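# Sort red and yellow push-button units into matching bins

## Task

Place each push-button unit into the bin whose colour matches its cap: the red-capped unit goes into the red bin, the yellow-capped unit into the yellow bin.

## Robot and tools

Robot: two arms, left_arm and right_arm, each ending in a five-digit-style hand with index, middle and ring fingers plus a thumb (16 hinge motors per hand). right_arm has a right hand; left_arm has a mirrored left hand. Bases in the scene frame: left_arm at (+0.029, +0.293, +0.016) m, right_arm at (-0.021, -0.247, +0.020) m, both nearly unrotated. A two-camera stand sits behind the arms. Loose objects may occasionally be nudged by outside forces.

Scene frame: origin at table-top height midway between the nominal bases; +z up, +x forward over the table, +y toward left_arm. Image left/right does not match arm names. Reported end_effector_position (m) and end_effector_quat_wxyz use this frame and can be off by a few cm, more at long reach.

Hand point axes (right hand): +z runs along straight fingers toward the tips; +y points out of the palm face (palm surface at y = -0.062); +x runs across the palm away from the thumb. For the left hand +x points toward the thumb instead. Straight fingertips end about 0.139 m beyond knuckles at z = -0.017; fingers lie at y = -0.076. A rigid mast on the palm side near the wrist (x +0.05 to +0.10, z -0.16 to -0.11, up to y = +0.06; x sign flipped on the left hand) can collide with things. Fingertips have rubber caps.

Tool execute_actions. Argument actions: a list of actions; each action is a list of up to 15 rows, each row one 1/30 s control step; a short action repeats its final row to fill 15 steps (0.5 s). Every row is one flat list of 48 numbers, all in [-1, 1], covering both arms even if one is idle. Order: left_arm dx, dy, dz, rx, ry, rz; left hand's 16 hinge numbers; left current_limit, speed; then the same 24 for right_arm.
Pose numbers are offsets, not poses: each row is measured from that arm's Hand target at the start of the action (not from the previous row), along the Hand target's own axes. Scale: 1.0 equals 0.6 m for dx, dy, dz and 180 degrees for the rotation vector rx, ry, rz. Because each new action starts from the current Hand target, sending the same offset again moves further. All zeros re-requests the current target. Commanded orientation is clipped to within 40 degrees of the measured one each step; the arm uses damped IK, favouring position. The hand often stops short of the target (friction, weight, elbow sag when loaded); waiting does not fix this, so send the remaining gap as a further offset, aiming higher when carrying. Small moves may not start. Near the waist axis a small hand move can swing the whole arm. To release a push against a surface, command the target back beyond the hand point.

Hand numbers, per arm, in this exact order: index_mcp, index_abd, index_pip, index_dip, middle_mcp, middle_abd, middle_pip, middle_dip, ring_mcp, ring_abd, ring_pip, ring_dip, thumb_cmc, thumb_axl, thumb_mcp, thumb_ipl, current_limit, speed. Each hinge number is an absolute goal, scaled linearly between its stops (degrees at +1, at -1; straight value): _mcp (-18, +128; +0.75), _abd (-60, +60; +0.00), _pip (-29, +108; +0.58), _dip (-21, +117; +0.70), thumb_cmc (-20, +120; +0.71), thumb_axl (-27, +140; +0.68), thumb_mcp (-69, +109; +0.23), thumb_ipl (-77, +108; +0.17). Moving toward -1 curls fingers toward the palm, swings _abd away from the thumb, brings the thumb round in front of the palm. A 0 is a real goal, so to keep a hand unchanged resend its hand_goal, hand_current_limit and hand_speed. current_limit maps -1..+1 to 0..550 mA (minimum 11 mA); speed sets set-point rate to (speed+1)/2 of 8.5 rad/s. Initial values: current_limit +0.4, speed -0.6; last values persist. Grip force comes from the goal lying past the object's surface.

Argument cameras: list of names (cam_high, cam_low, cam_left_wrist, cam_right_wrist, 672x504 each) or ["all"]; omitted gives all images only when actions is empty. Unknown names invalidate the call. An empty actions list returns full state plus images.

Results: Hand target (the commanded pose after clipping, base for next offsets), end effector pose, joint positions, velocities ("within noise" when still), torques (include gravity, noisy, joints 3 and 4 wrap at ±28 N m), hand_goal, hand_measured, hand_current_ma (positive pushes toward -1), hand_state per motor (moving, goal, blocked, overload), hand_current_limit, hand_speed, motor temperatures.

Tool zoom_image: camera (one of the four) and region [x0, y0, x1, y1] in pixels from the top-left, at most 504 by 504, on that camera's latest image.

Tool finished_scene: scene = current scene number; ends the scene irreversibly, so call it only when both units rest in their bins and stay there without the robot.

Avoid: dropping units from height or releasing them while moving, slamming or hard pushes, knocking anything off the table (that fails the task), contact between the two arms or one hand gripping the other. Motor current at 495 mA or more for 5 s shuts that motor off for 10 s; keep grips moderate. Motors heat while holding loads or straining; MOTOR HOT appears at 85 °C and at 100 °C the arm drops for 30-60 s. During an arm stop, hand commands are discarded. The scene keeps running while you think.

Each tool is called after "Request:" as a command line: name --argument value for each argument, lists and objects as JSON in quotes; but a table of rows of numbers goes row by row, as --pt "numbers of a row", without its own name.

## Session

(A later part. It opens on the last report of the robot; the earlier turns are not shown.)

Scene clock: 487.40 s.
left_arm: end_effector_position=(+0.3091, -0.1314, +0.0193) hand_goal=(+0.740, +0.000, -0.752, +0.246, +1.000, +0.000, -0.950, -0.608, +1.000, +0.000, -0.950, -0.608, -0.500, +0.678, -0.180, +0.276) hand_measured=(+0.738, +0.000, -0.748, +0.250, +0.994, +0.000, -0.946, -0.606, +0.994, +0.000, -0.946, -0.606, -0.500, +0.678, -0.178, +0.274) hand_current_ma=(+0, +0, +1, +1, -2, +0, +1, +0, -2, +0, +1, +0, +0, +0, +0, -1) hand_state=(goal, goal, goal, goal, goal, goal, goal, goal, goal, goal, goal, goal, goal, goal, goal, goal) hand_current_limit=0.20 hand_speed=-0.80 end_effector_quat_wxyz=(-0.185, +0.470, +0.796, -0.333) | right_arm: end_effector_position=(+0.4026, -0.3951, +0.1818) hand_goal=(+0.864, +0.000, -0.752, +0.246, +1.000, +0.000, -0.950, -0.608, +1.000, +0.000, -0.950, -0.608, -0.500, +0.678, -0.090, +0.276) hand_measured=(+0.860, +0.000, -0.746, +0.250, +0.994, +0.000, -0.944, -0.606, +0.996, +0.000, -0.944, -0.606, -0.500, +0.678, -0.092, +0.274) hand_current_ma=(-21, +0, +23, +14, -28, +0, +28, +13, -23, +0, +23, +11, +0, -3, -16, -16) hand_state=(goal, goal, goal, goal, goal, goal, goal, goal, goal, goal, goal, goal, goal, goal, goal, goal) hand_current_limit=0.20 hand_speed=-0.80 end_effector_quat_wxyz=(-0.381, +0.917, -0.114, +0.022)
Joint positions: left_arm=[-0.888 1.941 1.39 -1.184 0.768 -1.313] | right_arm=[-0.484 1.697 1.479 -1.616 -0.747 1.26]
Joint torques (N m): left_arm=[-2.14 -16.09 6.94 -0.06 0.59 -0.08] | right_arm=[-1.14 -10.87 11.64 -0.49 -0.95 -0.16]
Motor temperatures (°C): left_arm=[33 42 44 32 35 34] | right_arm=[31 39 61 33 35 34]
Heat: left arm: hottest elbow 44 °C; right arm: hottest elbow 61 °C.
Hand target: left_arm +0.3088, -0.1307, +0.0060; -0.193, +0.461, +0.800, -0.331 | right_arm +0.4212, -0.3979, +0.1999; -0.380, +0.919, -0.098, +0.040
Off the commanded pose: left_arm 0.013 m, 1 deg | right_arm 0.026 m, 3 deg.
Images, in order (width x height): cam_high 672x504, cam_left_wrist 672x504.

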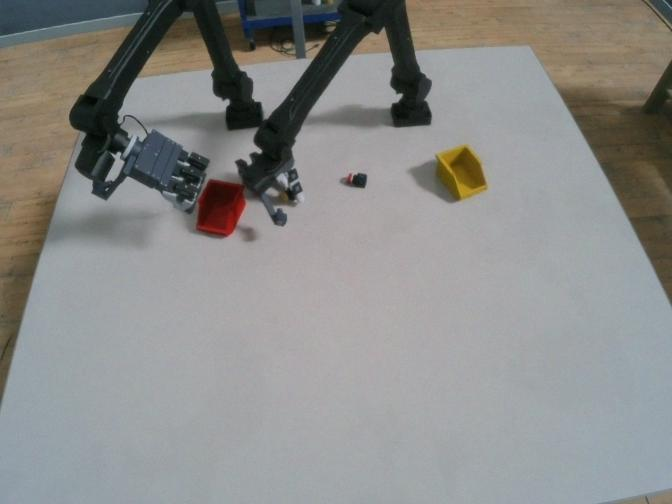

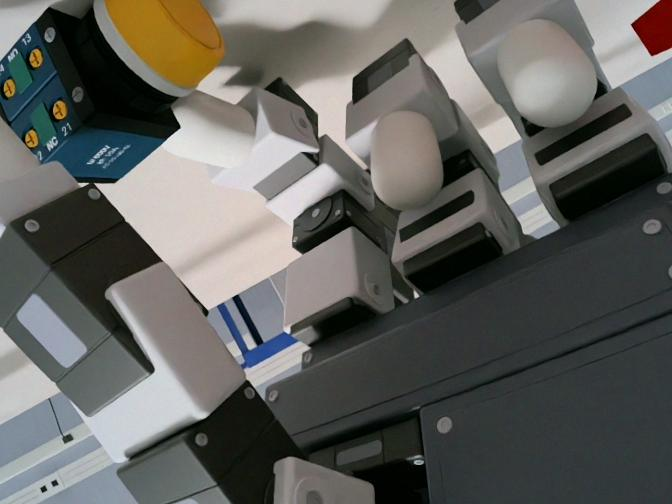

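Request:
execute_actions --actions '[[[0.0,0.0059,0.0059,0,0,0,0.74,0,-0.752,0.246,1,0,-0.95,-0.609,1,0,-0.95,-0.609,-0.5,0.678,-0.18,0.276,0.2,-0.8,0,0,0,0,0,0,0.863,0,-0.752,0.246,1,0,-0.95,-0.609,1,0,-0.95,-0.609,-0.5,0.678,-0.09,0.276,0.0,-0.8]],[[0,0,0,0,0,0,0.45,0,-0.752,0.246,1,0,-0.95,-0.609,1,0,-0.95,-0.609,-0.5,0.678,-0.45,0.276,0.2,-0.8,0,0,0,0,0,0,0.863,0,-0.752,0.246,1,0,-0.95,-0.609,1,0,-0.95,-0.609,-0.5,0.678,-0.09,0.276,0.0,-0.8]],[[0,0,0,0,0,0,0.45,0,-0.752,0.246,1,0,-0.95,-0.609,1,0,-0.95,-0.609,-0.5,0.678,-0.45,0.276,0.2,-0.8,0,0,0,0,0,0,0.863,0,-0.752,0.246,1,0,-0.95,-0.609,1,0,-0.95,-0.609,-0.5,0.678,-0.09,0.276,0.0,-0.8]]]' --cameras '["cam_high","cam_left_wrist","cam_low"]'

Request:
zoom_image --camera "cam_high" --region '[250, 140, 330, 220]'

Request:
zoom_image --camera "cam_low" --region '[210, 210, 310, 300]'

Scene clock: 533.30 s.
left_arm: end_effector_position=(+0.3032, -0.1326, +0.0154) hand_goal=(+0.450, +0.000, -0.752, +0.246, +1.000, +0.000, -0.950, -0.608, +1.000, +0.000, -0.950, -0.608, -0.500, +0.678, -0.450, +0.276) hand_measured=(+0.624, +0.002, -0.736, +0.260, +0.994, +0.000, -0.946, -0.606, +0.994, +0.000, -0.946, -0.606, -0.500, +0.678, -0.260, +0.296) hand_current_ma=(+330, +0, +8, +7, -2, +0, +1, +0, -2, +0, +1, +0, +0, +0, +330, +22) hand_state=(blocked, goal, goal, goal, goal, goal, goal, goal, goal, goal, goal, goal, goal, goal, blocked, blocked) hand_current_limit=0.20 hand_speed=-0.80 end_effector_quat_wxyz=(-0.192, +0.464, +0.798, -0.334) | right_arm: end_effector_position=(+0.4028, -0.3951, +0.1818) hand_goal=(+0.864, +0.000, -0.752, +0.246, +1.000, +0.000, -0.950, -0.608, +1.000, +0.000, -0.950, -0.608, -0.500, +0.678, -0.090, +0.276) hand_measured=(+0.860, +0.000, -0.746, +0.250, +0.994, +0.000, -0.944, -0.606, +0.996, +0.000, -0.944, -0.606, -0.500, +0.678, -0.092, +0.274) hand_current_ma=(-21, +0, +23, +14, -28, +0, +28, +13, -23, +0, +23, +11, +0, -3, -16, -16) hand_state=(goal, goal, goal, goal, goal, goal, goal, goal, goal, goal, goal, goal, goal, goal, goal, goal) hand_current_limit=0.00 hand_speed=-0.80 end_effector_quat_wxyz=(-0.381, +0.917, -0.113, +0.022)
Joint positions: left_arm=[-0.896 1.947 1.386 -1.176 0.776 -1.33] | right_arm=[-0.484 1.697 1.479 -1.616 -0.747 1.259]
Joint torques (N m): left_arm=[-1.55 -15.85 6.83 -0.03 0.33 0.01] | right_arm=[-1.14 -10.7 11.84 -0.58 -0.96 -0.18]
Motor temperatures (°C): left_arm=[33 42 43 32 35 34] | right_arm=[31 38 58 33 36 34]
Heat: left arm: hottest elbow 43 °C; right arm: hottest elbow 58 °C.
Hand target: left_arm +0.3087, -0.1307, +0.0010; -0.193, +0.461, +0.800, -0.331 | right_arm +0.4212, -0.3979, +0.1999; -0.380, +0.919, -0.098, +0.040
Off the commanded pose: left_arm 0.016 m, 1 deg | right_arm 0.026 m, 3 deg.
Images, in order (width x height): cam_high 672x504, cam_low 672x504, cam_left_wrist 672x504.

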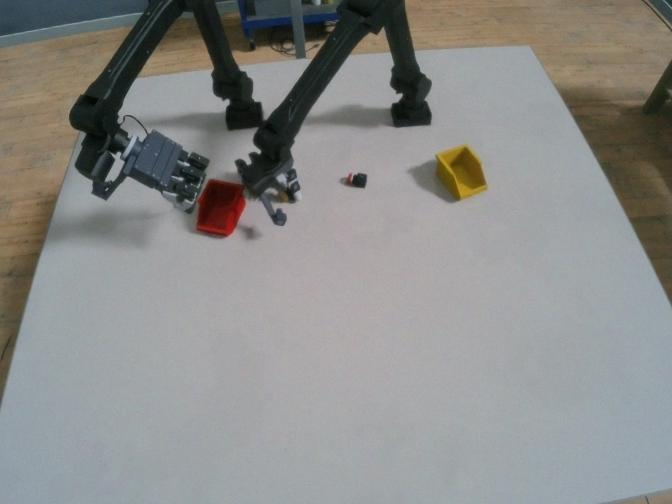

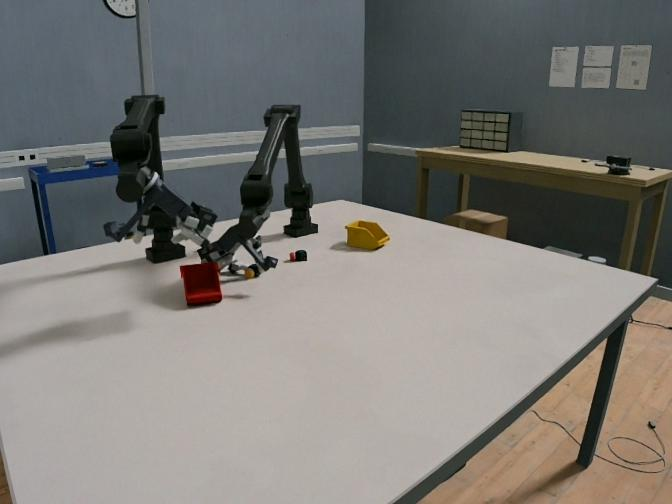

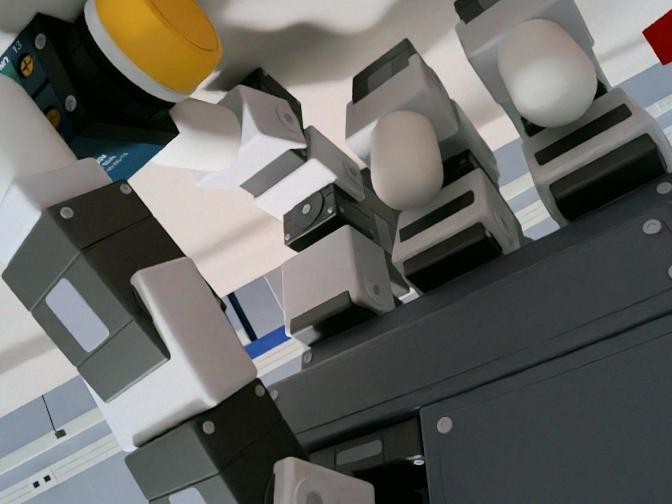

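Scaled by 6.300 from the camera's 672x504 image, which has a finer 960x720 frame.

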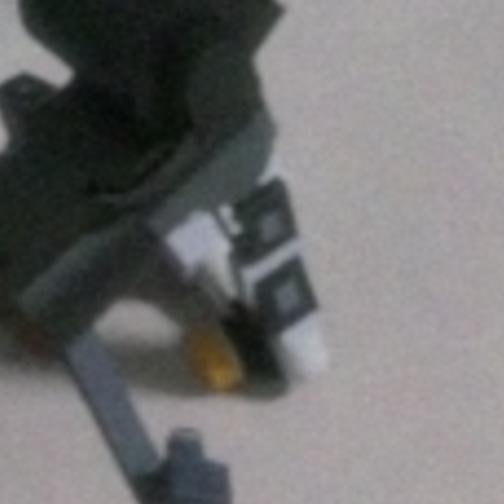

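Scaled by 5.040 from the camera's 672x504 image, which has a finer 960x720 frame.

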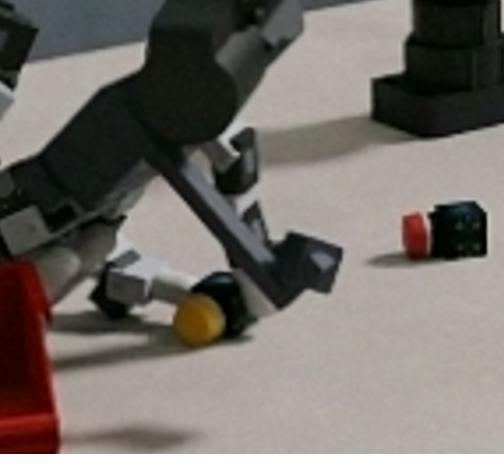

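Request:
execute_actions --actions '[[[0,-0.05,-0.05,0,0,0,0.45,0,-0.752,0.246,1,0,-0.95,-0.609,1,0,-0.95,-0.609,-0.5,0.678,-0.45,0.276,0.2,-0.8,0,0,0,0,0,0,0.863,0,-0.752,0.246,1,0,-0.95,-0.609,1,0,-0.95,-0.609,-0.5,0.678,-0.09,0.276,0.0,-0.8]],[[0,-0.05,-0.05,0,0,0,0.45,0,-0.752,0.246,1,0,-0.95,-0.609,1,0,-0.95,-0.609,-0.5,0.678,-0.45,0.276,0.2,-0.8,0,0,0,0,0,0,0.863,0,-0.752,0.246,1,0,-0.95,-0.609,1,0,-0.95,-0.609,-0.5,0.678,-0.09,0.276,0.0,-0.8]]]' --cameras '["cam_left_wrist","cam_low"]'

Request:
zoom_image --camera "cam_low" --region '[210, 190, 310, 280]'

Scene clock: 543.53 s.
left_arm: end_effector_position=(+0.2972, -0.1227, +0.0689) hand_goal=(+0.450, +0.000, -0.752, +0.246, +1.000, +0.000, -0.950, -0.608, +1.000, +0.000, -0.950, -0.608, -0.500, +0.678, -0.450, +0.276) hand_measured=(+0.606, +0.000, -0.714, +0.264, +0.994, +0.000, -0.946, -0.606, +0.994, +0.000, -0.946, -0.606, -0.500, +0.678, -0.260, +0.300) hand_current_ma=(+330, +0, +39, +10, -2, +0, +1, +0, -2, +0, +1, +0, +0, +0, +330, +29) hand_state=(blocked, goal, blocked, goal, goal, goal, goal, goal, goal, goal, goal, goal, goal, goal, blocked, blocked) hand_current_limit=0.20 hand_speed=-0.80 end_effector_quat_wxyz=(-0.206, +0.461, +0.799, -0.326) | right_arm: end_effector_position=(+0.4028, -0.3951, +0.1818) hand_goal=(+0.864, +0.000, -0.752, +0.246, +1.000, +0.000, -0.950, -0.608, +1.000, +0.000, -0.950, -0.608, -0.500, +0.678, -0.090, +0.276) hand_measured=(+0.860, +0.000, -0.746, +0.250, +0.994, +0.000, -0.944, -0.606, +0.996, +0.000, -0.944, -0.606, -0.500, +0.678, -0.092, +0.274) hand_current_ma=(-21, +0, +23, +14, -28, +0, +28, +13, -23, +0, +23, +11, +0, -3, -16, -16) hand_state=(goal, goal, goal, goal, goal, goal, goal, goal, goal, goal, goal, goal, goal, goal, goal, goal) hand_current_limit=0.00 hand_speed=-0.80 end_effector_quat_wxyz=(-0.381, +0.917, -0.113, +0.022)
Joint positions: left_arm=[-0.894 1.876 1.43 -1.33 0.771 -1.322] | right_arm=[-0.484 1.697 1.479 -1.616 -0.747 1.259]
Joint torques (N m): left_arm=[-0.79 -17.44 10.93 -1.14 0.49 -0.01] | right_arm=[-1.08 -11.05 11.88 -0.59 -0.98 -0.16]
Motor temperatures (°C): left_arm=[33 41 43 32 35 34] | right_arm=[31 38 58 33 36 34]
Heat: left arm: hottest elbow 43 °C; right arm: hottest elbow 58 °C.
Hand target: left_arm +0.3090, -0.1308, +0.0859; -0.193, +0.461, +0.800, -0.331 | right_arm +0.4212, -0.3979, +0.1999; -0.380, +0.919, -0.098, +0.040
Off the commanded pose: left_arm 0.022 m, 2 deg | right_arm 0.026 m, 3 deg.
Images, in order (width x height): cam_low 672x504, cam_left_wrist 672x504.

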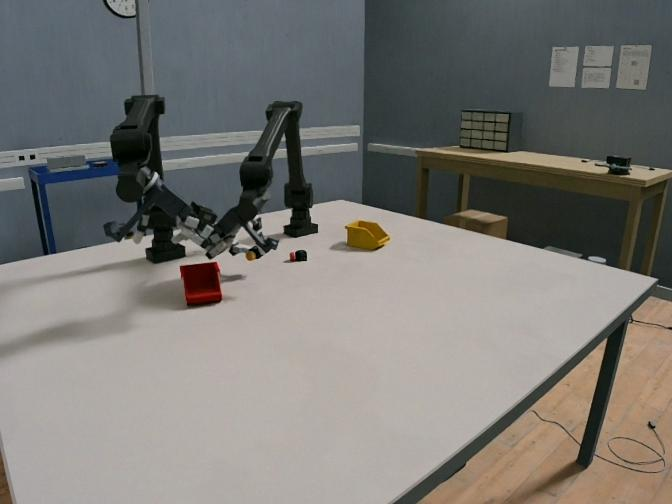

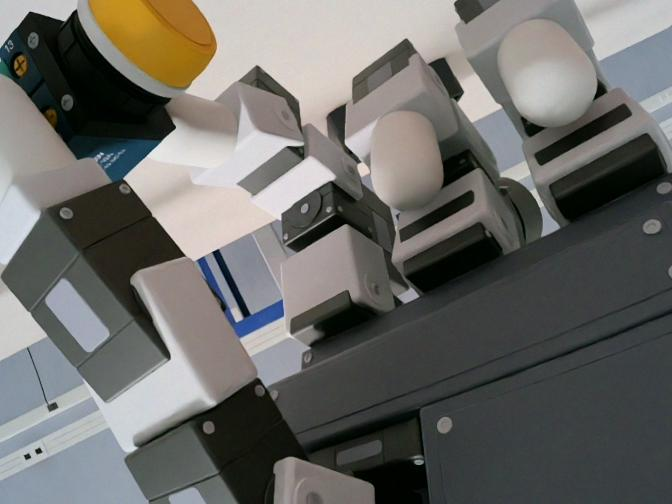

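Scaled by 5.040 from the camera's 672x504 image, which has a finer 960x720 frame.

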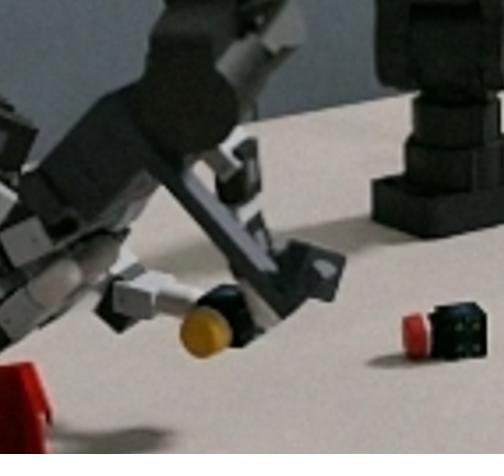

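Request:
execute_actions --actions '[[[0.0551,0.0291,-0.147,0,-0.0501,-0.0501,0.45,0,-0.752,0.246,1,0,-0.95,-0.609,1,0,-0.95,-0.609,-0.5,0.678,-0.45,0.276,0.2,-0.8,0,0,0,0,0,0,0.863,0,-0.752,0.246,1,0,-0.95,-0.609,1,0,-0.95,-0.609,-0.5,0.678,-0.09,0.276,0.0,-0.8]],[[0.0466,0.0461,-0.1262,0,-0.0501,-0.0501,0.45,0,-0.752,0.246,1,0,-0.95,-0.609,1,0,-0.95,-0.609,-0.5,0.678,-0.45,0.276,0.2,-0.8,0,0,0,0,0,0,0.863,0,-0.752,0.246,1,0,-0.95,-0.609,1,0,-0.95,-0.609,-0.5,0.678,-0.09,0.276,0.0,-0.8]],[[0.0385,0.0837,-0.0837,0,-0.0501,-0.0501,0.45,0,-0.752,0.246,1,0,-0.95,-0.609,1,0,-0.95,-0.609,-0.5,0.678,-0.45,0.276,0.2,-0.8,0,0,0,0,0,0,0.863,0,-0.752,0.246,1,0,-0.95,-0.609,1,0,-0.95,-0.609,-0.5,0.678,-0.09,0.276,0.0,-0.8]],[[0.0312,0.0806,-0.0806,0,-0.0501,-0.0501,0.45,0,-0.752,0.246,1,0,-0.95,-0.609,1,0,-0.95,-0.609,-0.5,0.678,-0.45,0.276,0.2,-0.8,0,0,0,0,0,0,0.863,0,-0.752,0.246,1,0,-0.95,-0.609,1,0,-0.95,-0.609,-0.5,0.678,-0.09,0.276,0.0,-0.8]],[[0.0242,0.0775,-0.0775,0,-0.0501,-0.0501,0.45,0,-0.752,0.246,1,0,-0.95,-0.609,1,0,-0.95,-0.609,-0.5,0.678,-0.45,0.276,0.2,-0.8,0.011,-0.1075,0.1075,0,-0.0452,-0.0452,0.863,0,-0.752,0.246,1,0,-0.95,-0.609,1,0,-0.95,-0.609,-0.5,0.678,-0.09,0.276,0.0,-0.8]]]' --cameras '["cam_left_wrist","cam_high"]'

Scene clock: 637.50 s.
left_arm: end_effector_position=(+0.4140, +0.2160, +0.1636) hand_goal=(+0.450, +0.000, -0.752, +0.246, +1.000, +0.000, -0.950, -0.608, +1.000, +0.000, -0.950, -0.608, -0.500, +0.678, -0.450, +0.276) hand_measured=(+0.602, +0.000, -0.712, +0.264, +0.994, +0.000, -0.946, -0.606, +0.994, +0.000, -0.946, -0.606, -0.500, +0.678, -0.260, +0.302) hand_current_ma=(+330, +0, +44, +11, -2, +0, +1, +0, -2, +0, +1, +0, +0, +0, +330, +34) hand_state=(blocked, goal, blocked, goal, goal, goal, goal, goal, goal, goal, goal, goal, goal, goal, blocked, blocked) hand_current_limit=0.20 hand_speed=-0.80 end_effector_quat_wxyz=(-0.001, -0.030, +0.925, -0.380) | right_arm: end_effector_position=(+0.4286, -0.3053, +0.1832) hand_goal=(+0.864, +0.000, -0.752, +0.246, +1.000, +0.000, -0.950, -0.608, +1.000, +0.000, -0.950, -0.608, -0.500, +0.678, -0.090, +0.276) hand_measured=(+0.860, +0.000, -0.748, +0.250, +0.994, +0.000, -0.944, -0.606, +0.996, +0.000, -0.946, -0.606, -0.500, +0.678, -0.092, +0.274) hand_current_ma=(-22, +0, +19, +14, -28, +0, +24, +13, -23, +0, +19, +11, +0, -3, -13, -14) hand_state=(goal, goal, goal, goal, goal, goal, goal, goal, goal, goal, goal, goal, goal, goal, goal, goal) hand_current_limit=0.00 hand_speed=-0.80 end_effector_quat_wxyz=(-0.385, +0.923, -0.014, -0.016)
Joint positions: left_arm=[-0.047 1.438 1.142 -1.213 0.777 -1.695] | right_arm=[-0.278 1.707 1.495 -1.626 -0.753 1.246]
Joint torques (N m): left_arm=[-2.02 -11.69 8.28 0.43 0.64 -0.12] | right_arm=[-1.61 -11.05 11.79 -0.47 -0.66 -0.11]
Motor temperatures (°C): left_arm=[33 42 46 32 35 34] | right_arm=[31 38 59 33 36 34]
Heat: left arm: hottest elbow 46 °C; right arm: hottest elbow 59 °C.
Hand target: left_arm +0.4172, +0.2144, +0.1702; +0.011, -0.031, +0.924, -0.382 | right_arm +0.4469, -0.3101, +0.1998; -0.383, +0.924, -0.005, +0.002
Off the commanded pose: left_arm 0.007 m, 1 deg | right_arm 0.025 m, 2 deg.
Images, in order (width x height): cam_high 672x504, cam_left_wrist 672x504.

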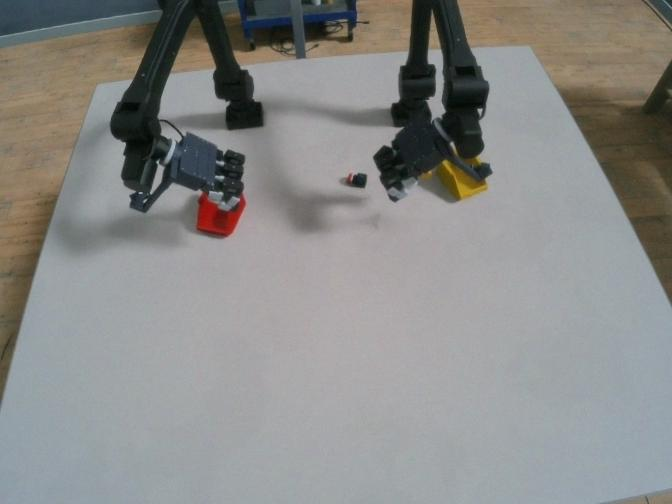

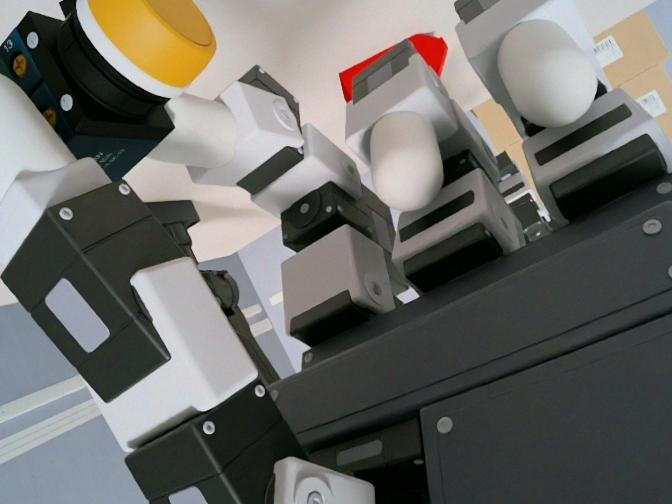

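Request:
execute_actions --actions '[[[0.0182,0.0741,-0.0741,0,-0.0501,-0.0501,0.45,0,-0.752,0.246,1,0,-0.95,-0.609,1,0,-0.95,-0.609,-0.5,0.678,-0.45,0.276,0.2,-0.8,0.0117,-0.1082,0.1082,0,-0.0452,-0.0452,0.863,0,-0.752,0.246,1,0,-0.95,-0.609,1,0,-0.95,-0.609,-0.5,0.678,-0.09,0.276,0.0,-0.8]],[[0.0125,0.0701,-0.0701,0,-0.0501,-0.0501,0.45,0,-0.752,0.246,1,0,-0.95,-0.609,1,0,-0.95,-0.609,-0.5,0.678,-0.45,0.276,0.2,-0.8,0.0127,-0.1092,0.1092,0,-0.0452,-0.0452,0.863,0,-0.752,0.246,1,0,-0.95,-0.609,1,0,-0.95,-0.609,-0.5,0.678,-0.09,0.276,0.0,-0.8]],[[0.0008,0.0655,-0.0655,0,-0.0501,-0.0501,0.45,0,-0.752,0.246,1,0,-0.95,-0.609,1,0,-0.95,-0.609,-0.5,0.678,-0.45,0.276,0.2,-0.8,0,0,0,0,0,0,0.863,0,-0.752,0.246,1,0,-0.95,-0.609,1,0,-0.95,-0.609,-0.5,0.678,-0.09,0.276,0.0,-0.8]]]' --cameras '["cam_left_wrist","cam_high","cam_low"]'

Request:
zoom_image --camera "cam_high" --region '[400, 110, 520, 220]'

Request:
zoom_image --camera "cam_low" --region '[310, 170, 410, 260]'

Scene clock: 653.33 s.
left_arm: end_effector_position=(+0.3463, +0.3793, +0.1643) hand_goal=(+0.450, +0.000, -0.752, +0.246, +1.000, +0.000, -0.950, -0.608, +1.000, +0.000, -0.950, -0.608, -0.500, +0.678, -0.450, +0.276) hand_measured=(+0.600, +0.000, -0.712, +0.264, +0.994, +0.000, -0.946, -0.606, +0.994, +0.000, -0.946, -0.606, -0.500, +0.678, -0.260, +0.302) hand_current_ma=(+330, +0, +44, +11, -2, +0, +1, +0, -2, +0, +1, +0, +0, +0, +330, +34) hand_state=(blocked, goal, blocked, goal, goal, goal, goal, goal, goal, goal, goal, goal, goal, goal, blocked, blocked) hand_current_limit=0.20 hand_speed=-0.80 end_effector_quat_wxyz=(+0.122, -0.332, +0.866, -0.355) | right_arm: end_effector_position=(+0.4273, -0.1278, +0.1831) hand_goal=(+0.864, +0.000, -0.752, +0.246, +1.000, +0.000, -0.950, -0.608, +1.000, +0.000, -0.950, -0.608, -0.500, +0.678, -0.090, +0.276) hand_measured=(+0.858, +0.000, -0.748, +0.250, +0.994, +0.000, -0.944, -0.606, +0.994, +0.000, -0.946, -0.606, -0.500, +0.678, -0.092, +0.274) hand_current_ma=(-25, +0, +17, +14, -30, +0, +22, +13, -25, +0, +18, +11, +0, -3, -10, -13) hand_state=(goal, goal, goal, goal, goal, goal, goal, goal, goal, goal, goal, goal, goal, goal, goal, goal) hand_current_limit=0.00 hand_speed=-0.80 end_effector_quat_wxyz=(-0.375, +0.907, +0.169, -0.092)
Joint positions: left_arm=[0.451 1.204 0.926 -1.072 0.744 -1.924] | right_arm=[0.113 1.738 1.535 -1.645 -0.753 1.234]
Joint torques (N m): left_arm=[-1.49 -8.64 8.68 0.79 0.59 -0.04] | right_arm=[-1.55 -11.16 11.81 -0.59 -0.62 -0.12]
Motor temperatures (°C): left_arm=[33 41 46 32 35 34] | right_arm=[31 39 59 33 36 34]
Heat: left arm: hottest elbow 46 °C; right arm: hottest elbow 59 °C.
Hand target: left_arm +0.3506, +0.3796, +0.1706; +0.136, -0.332, +0.863, -0.356 | right_arm +0.4450, -0.1259, +0.1998; -0.375, +0.906, +0.179, -0.075
Off the commanded pose: left_arm 0.008 m, 2 deg | right_arm 0.024 m, 2 deg.
Images, in order (width x height): cam_high 672x504, cam_low 672x504, cam_left_wrist 672x504.

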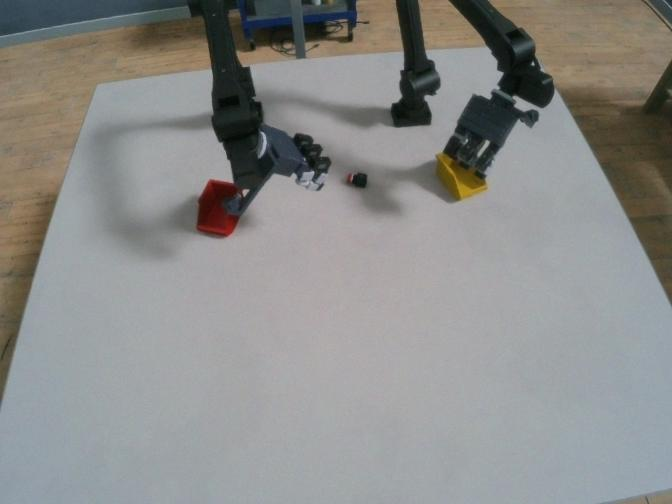

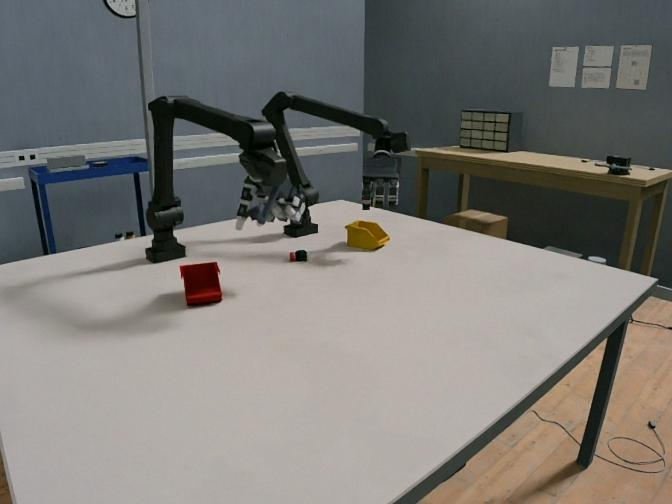

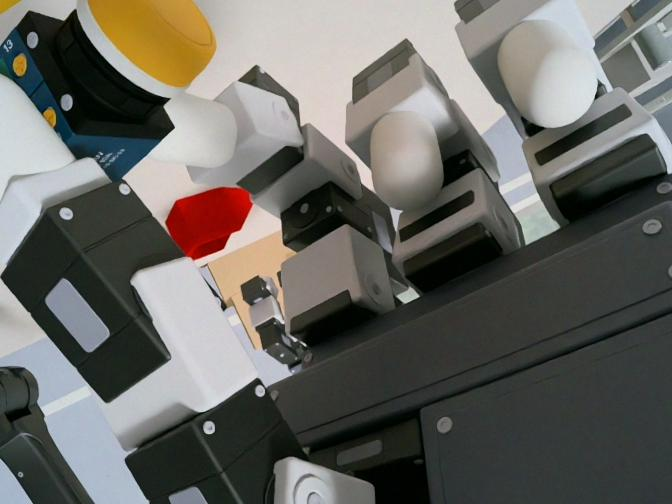

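Scaled by 4.200 from the camera's 672x504 image, which has a finer 960x720 frame.

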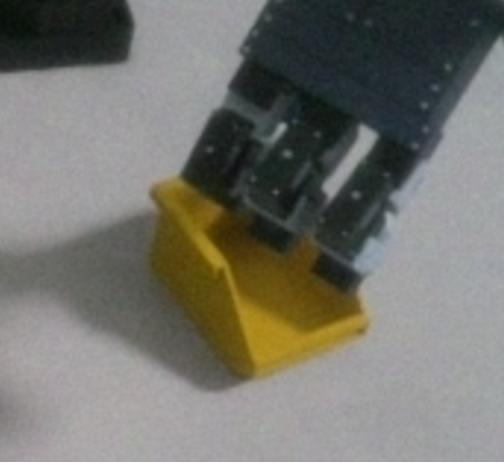

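Scaled by 5.040 from the camera's 672x504 image, which has a finer 960x720 frame.

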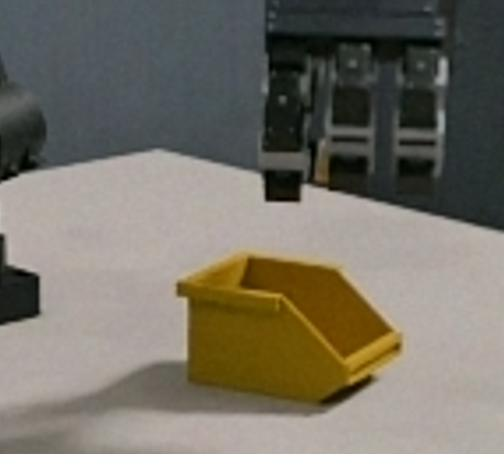

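Request:
execute_actions --actions '[[[0,0.0754,0.0754,0,0,0,0.45,0,-0.752,0.246,1,0,-0.95,-0.609,1,0,-0.95,-0.609,-0.5,0.678,-0.45,0.276,0.2,-0.8,0.0138,-0.11,0.11,0,-0.0452,-0.0452,0.863,0,-0.752,0.246,1,0,-0.95,-0.609,1,0,-0.95,-0.609,-0.5,0.678,-0.09,0.276,0.2,-0.8]]]' --cameras '["cam_left_wrist","cam_high","cam_low"]'

Request:
zoom_image --camera "cam_high" --region '[400, 110, 520, 220]'

Request:
zoom_image --camera "cam_low" --region '[310, 170, 410, 260]'

Scene clock: 680.90 s.
left_arm: end_effector_position=(+0.3434, +0.3778, +0.1055) hand_goal=(+0.450, +0.000, -0.752, +0.246, +1.000, +0.000, -0.950, -0.608, +1.000, +0.000, -0.950, -0.608, -0.500, +0.678, -0.450, +0.276) hand_measured=(+0.600, +0.000, -0.712, +0.264, +0.994, +0.000, -0.946, -0.606, +0.994, +0.000, -0.946, -0.606, -0.500, +0.678, -0.260, +0.302) hand_current_ma=(+330, +0, +44, +11, -2, +0, +1, +0, -2, +0, +1, +0, +0, +0, +330, +34) hand_state=(blocked, goal, blocked, goal, goal, goal, goal, goal, goal, goal, goal, goal, goal, goal, blocked, blocked) hand_current_limit=0.20 hand_speed=-0.80 end_effector_quat_wxyz=(+0.129, -0.329, +0.866, -0.354) | right_arm: end_effector_position=(+0.4000, -0.0419, +0.1833) hand_goal=(+0.864, +0.000, -0.752, +0.246, +1.000, +0.000, -0.950, -0.608, +1.000, +0.000, -0.950, -0.608, -0.500, +0.678, -0.090, +0.276) hand_measured=(+0.858, +0.000, -0.748, +0.250, +0.994, +0.000, -0.944, -0.606, +0.994, +0.000, -0.946, -0.606, -0.500, +0.678, -0.092, +0.274) hand_current_ma=(-25, +0, +17, +14, -30, +0, +22, +13, -25, +0, +18, +11, +0, -3, -10, -13) hand_state=(goal, goal, goal, goal, goal, goal, goal, goal, goal, goal, goal, goal, goal, goal, goal, goal) hand_current_limit=0.20 hand_speed=-0.80 end_effector_quat_wxyz=(-0.364, +0.885, +0.260, -0.129)
Joint positions: left_arm=[0.451 1.249 0.797 -0.885 0.744 -1.924] | right_arm=[0.308 1.75 1.552 -1.654 -0.751 1.225]
Joint torques (N m): left_arm=[-2.02 -7.77 8.49 0.84 0.63 -0.11] | right_arm=[-1.44 -11.58 11.75 -0.58 -0.61 -0.1]
Motor temperatures (°C): left_arm=[33 40 45 32 35 34] | right_arm=[31 39 59 33 36 34]
Heat: left arm: hottest elbow 45 °C; right arm: hottest elbow 59 °C.
Hand target: left_arm +0.3504, +0.3797, +0.1066; +0.136, -0.332, +0.863, -0.356 | right_arm +0.4171, -0.0364, +0.1998; -0.366, +0.884, +0.269, -0.112
Off the commanded pose: left_arm 0.007 m, 1 deg | right_arm 0.024 m, 2 deg.
Images, in order (width x height): cam_high 672x504, cam_low 672x504, cam_left_wrist 672x504.

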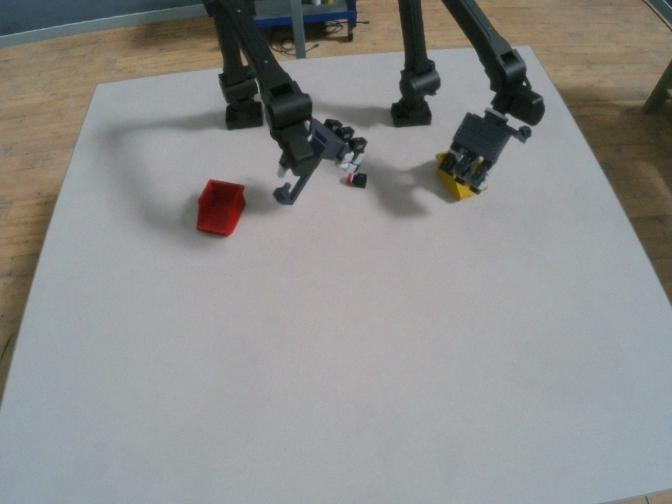

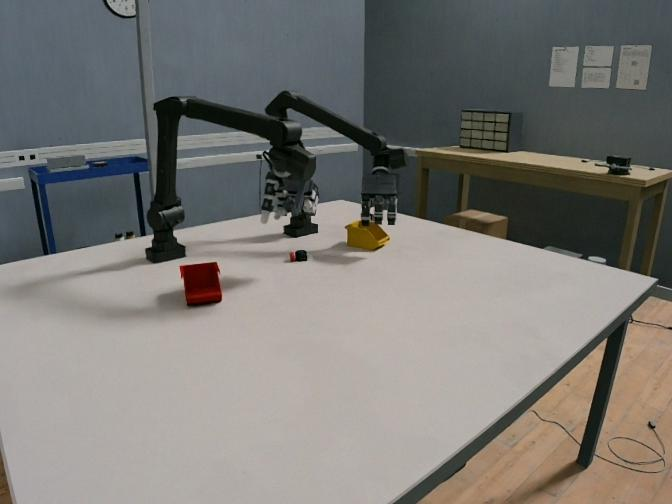

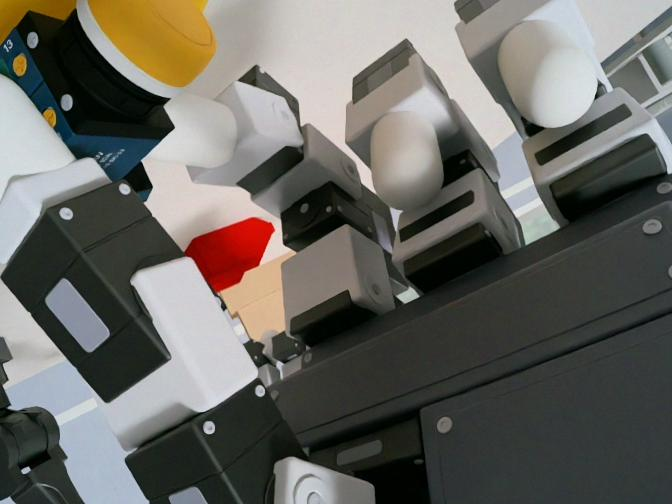

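Scaled by 4.200 from the camera's 672x504 image, which has a finer 960x720 frame.

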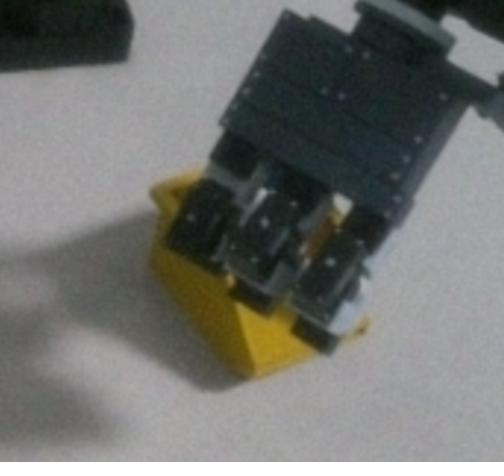

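Scaled by 5.040 from the camera's 672x504 image, which has a finer 960x720 frame.

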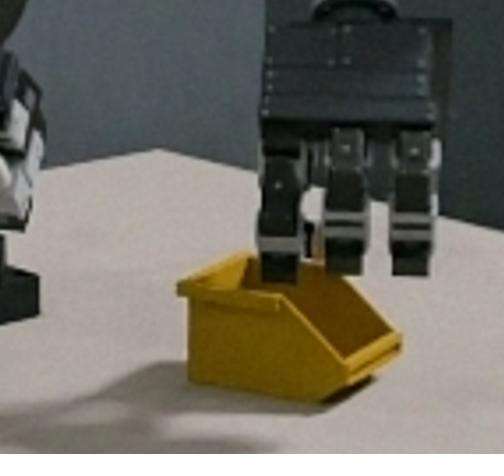

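Request:
execute_actions --actions '[[[-0.016,0.0168,0.0341,0,0,0,0.45,0,-0.752,0.246,1,0,-0.95,-0.609,1,0,-0.95,-0.609,-0.5,0.678,-0.45,0.276,0.2,-0.8,0.015,-0.0815,0.1405,0,-0.0452,-0.0452,0.863,0,-0.752,0.246,1,0,-0.95,-0.609,1,0,-0.95,-0.609,-0.5,0.678,-0.09,0.276,0.2,-0.8]]]' --cameras '["cam_left_wrist","cam_high","cam_low"]'

Request:
zoom_image --camera "cam_high" --region '[420, 130, 510, 210]'

Request:
zoom_image --camera "cam_low" --region '[330, 190, 410, 260]'

Scene clock: 735.47 s.
left_arm: end_effector_position=(+0.3563, +0.3830, +0.0862) hand_goal=(+0.450, +0.000, -0.752, +0.246, +1.000, +0.000, -0.950, -0.608, +1.000, +0.000, -0.950, -0.608, -0.500, +0.678, -0.450, +0.276) hand_measured=(+0.600, +0.000, -0.712, +0.264, +0.994, +0.000, -0.946, -0.606, +0.994, +0.000, -0.946, -0.606, -0.500, +0.678, -0.260, +0.302) hand_current_ma=(+330, +0, +44, +11, -2, +0, +1, +0, -2, +0, +1, +0, +0, +0, +330, +34) hand_state=(blocked, goal, blocked, goal, goal, goal, goal, goal, goal, goal, goal, goal, goal, goal, blocked, blocked) hand_current_limit=0.20 hand_speed=-0.80 end_effector_quat_wxyz=(+0.134, -0.332, +0.864, -0.355) | right_arm: end_effector_position=(+0.3586, +0.0401, +0.1670) hand_goal=(+0.864, +0.000, -0.752, +0.246, +1.000, +0.000, -0.950, -0.608, +1.000, +0.000, -0.950, -0.608, -0.500, +0.678, -0.090, +0.276) hand_measured=(+0.858, +0.000, -0.748, +0.250, +0.994, +0.000, -0.946, -0.606, +0.994, +0.000, -0.946, -0.606, -0.500, +0.678, -0.092, +0.274) hand_current_ma=(-25, +0, +17, +14, -30, +0, +22, +13, -25, +0, +17, +11, -1, -3, -9, -13) hand_state=(goal, goal, goal, goal, goal, goal, goal, goal, goal, goal, goal, goal, goal, goal, goal, goal) hand_current_limit=0.20 hand_speed=-0.80 end_effector_quat_wxyz=(-0.349, +0.854, +0.348, -0.166)
Joint positions: left_arm=[0.45 1.307 0.789 -0.801 0.744 -1.94] | right_arm=[0.504 1.782 1.552 -1.629 -0.75 1.216]
Joint torques (N m): left_arm=[-1.9 -8.82 8.01 0.94 0.52 -0.08] | right_arm=[-1.26 -12.22 9.62 0.35 -0.61 -0.1]
Motor temperatures (°C): left_arm=[33 39 45 32 35 34] | right_arm=[31 40 59 33 36 34]
Heat: left arm: hottest elbow 45 °C; right arm: hottest elbow 59 °C.
Hand target: left_arm +0.3624, +0.3807, +0.0850; +0.136, -0.332, +0.863, -0.356 | right_arm +0.3721, +0.0468, +0.1748; -0.353, +0.852, +0.356, -0.148
Off the commanded pose: left_arm 0.007 m, 0 deg | right_arm 0.017 m, 2 deg.
Images, in order (width x height): cam_high 672x504, cam_low 672x504, cam_left_wrist 672x504.

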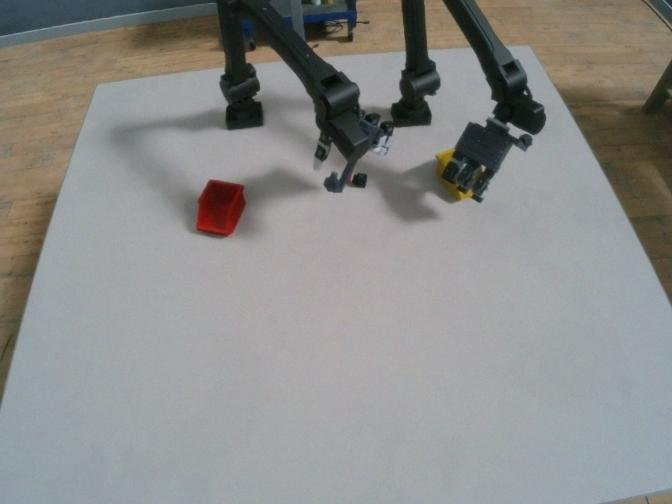

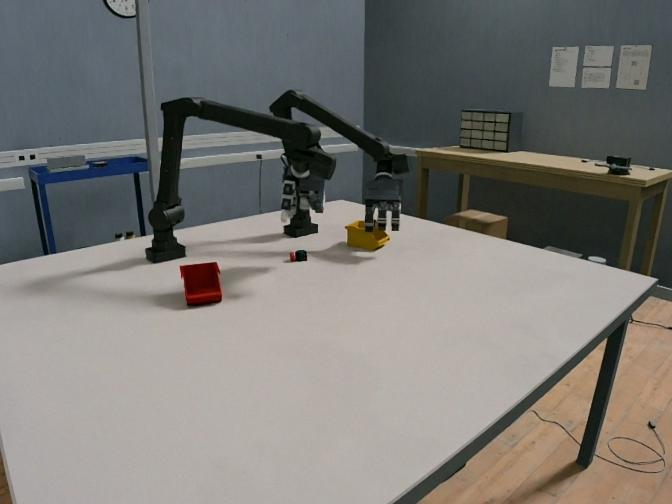

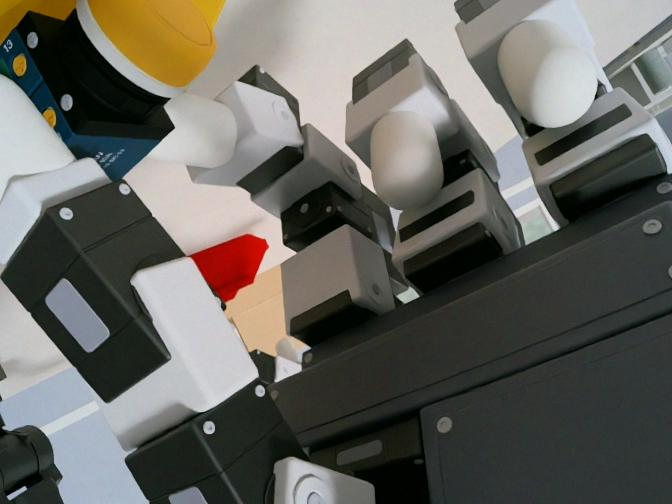

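Scaled by 5.600 from the camera's 672x504 image, which has a finer 960x720 frame.

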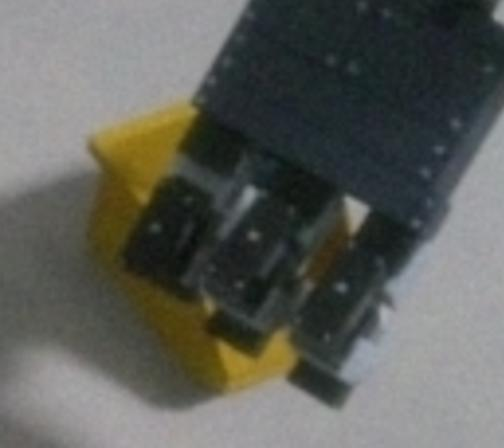

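Scaled by 6.300 from the camera's 672x504 image, which has a finer 960x720 frame.

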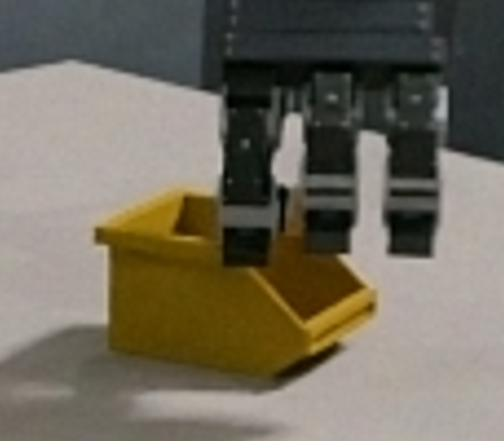

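Request:
execute_actions --actions '[[[0.0138,0.0041,-0.0041,0.0667,0,0,0.45,0,-0.752,0.246,1,0,-0.95,-0.609,1,0,-0.95,-0.609,-0.5,0.678,-0.45,0.276,0.2,-0.8,0.0177,-0.0823,0.1413,0,-0.0452,-0.0452,0.863,0,-0.752,0.246,1,0,-0.95,-0.609,1,0,-0.95,-0.609,-0.5,0.678,-0.09,0.276,0.2,-0.8]]]' --cameras '["cam_left_wrist","cam_high","cam_low"]'

Request:
zoom_image --camera "cam_high" --region '[420, 130, 510, 210]'

Request:
zoom_image --camera "cam_low" --region '[330, 190, 410, 260]'

Scene clock: 830.43 s.
left_arm: end_effector_position=(+0.3471, +0.3748, +0.0806) hand_goal=(+0.450, +0.000, -0.752, +0.246, +1.000, +0.000, -0.950, -0.608, +1.000, +0.000, -0.950, -0.608, -0.500, +0.678, -0.450, +0.276) hand_measured=(+0.600, +0.000, -0.712, +0.264, +0.994, +0.000, -0.946, -0.606, +0.994, +0.000, -0.946, -0.606, -0.500, +0.678, -0.260, +0.302) hand_current_ma=(+330, +0, +44, +12, -2, +0, +1, +0, -2, +0, +1, +0, +0, +0, +330, +35) hand_state=(blocked, goal, blocked, goal, goal, goal, goal, goal, goal, goal, goal, goal, goal, goal, blocked, blocked) hand_current_limit=0.20 hand_speed=-0.80 end_effector_quat_wxyz=(+0.155, -0.326, +0.821, -0.442) | right_arm: end_effector_position=(+0.3053, +0.1164, +0.1479) hand_goal=(+0.864, +0.000, -0.752, +0.246, +1.000, +0.000, -0.950, -0.608, +1.000, +0.000, -0.950, -0.608, -0.500, +0.678, -0.090, +0.276) hand_measured=(+0.858, +0.000, -0.748, +0.250, +0.994, +0.000, -0.946, -0.606, +0.994, +0.000, -0.946, -0.606, -0.500, +0.678, -0.092, +0.274) hand_current_ma=(-25, +0, +17, +14, -30, +0, +22, +13, -25, +0, +17, +11, -1, -3, -9, -13) hand_state=(goal, goal, goal, goal, goal, goal, goal, goal, goal, goal, goal, goal, goal, goal, goal, goal) hand_current_limit=0.20 hand_speed=-0.80 end_effector_quat_wxyz=(-0.333, +0.813, +0.437, -0.191)
Joint positions: left_arm=[0.548 1.307 0.723 -0.765 0.958 -1.881] | right_arm=[0.699 1.815 1.549 -1.58 -0.748 1.205]
Joint torques (N m): left_arm=[-1.14 -8.59 7.87 0.9 1.07 0.1] | right_arm=[-1.26 -12.63 8.14 0.31 -0.62 -0.07]
Motor temperatures (°C): left_arm=[33 38 44 32 35 34] | right_arm=[31 40 57 33 36 34]
Heat: left arm: hottest elbow 44 °C; right arm: hottest elbow 57 °C.
Hand target: left_arm +0.3539, +0.3778, +0.0850; +0.170, -0.315, +0.821, -0.444 | right_arm +0.3120, +0.1210, +0.1498; -0.337, +0.812, +0.440, -0.183
Off the commanded pose: left_arm 0.009 m, 2 deg | right_arm 0.008 m, 1 deg.
Images, in order (width x height): cam_high 672x504, cam_low 672x504, cam_left_wrist 672x504.

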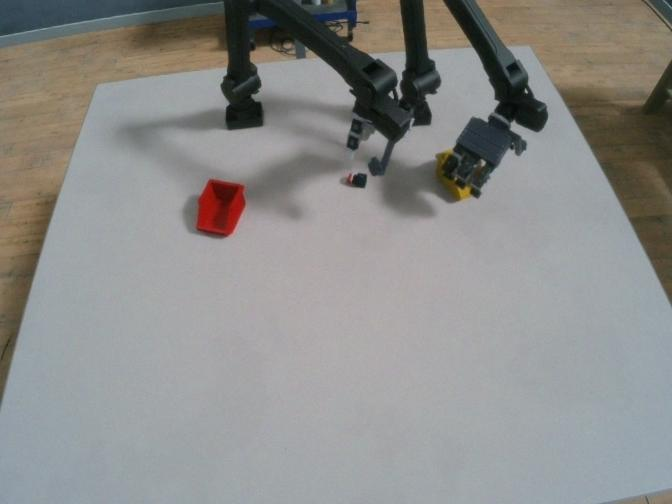

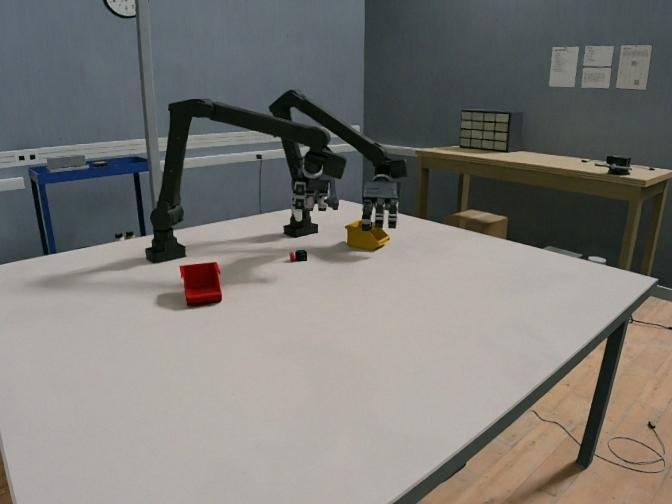

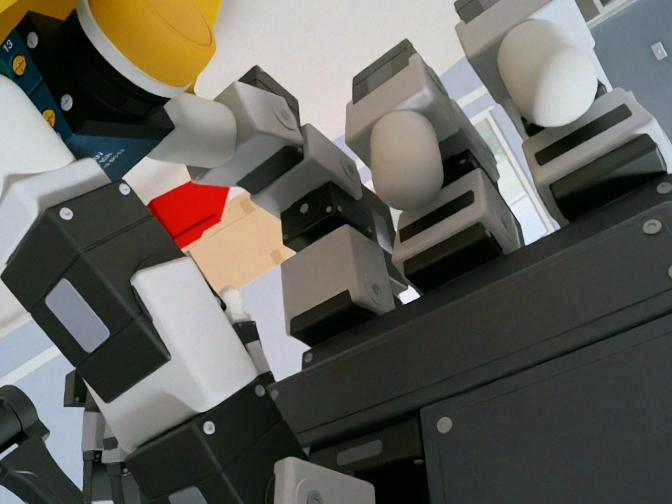

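Scaled by 5.600 from the camera's 672x504 image, which has a finer 960x720 frame.

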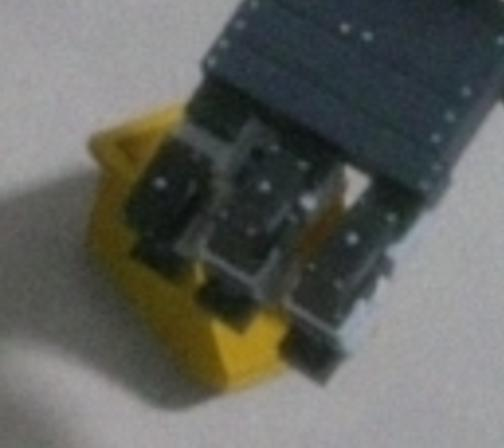

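Scaled by 6.300 from the camera's 672x504 image, which has a finer 960x720 frame.

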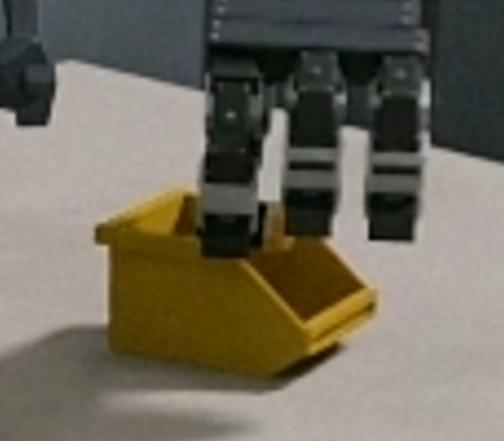

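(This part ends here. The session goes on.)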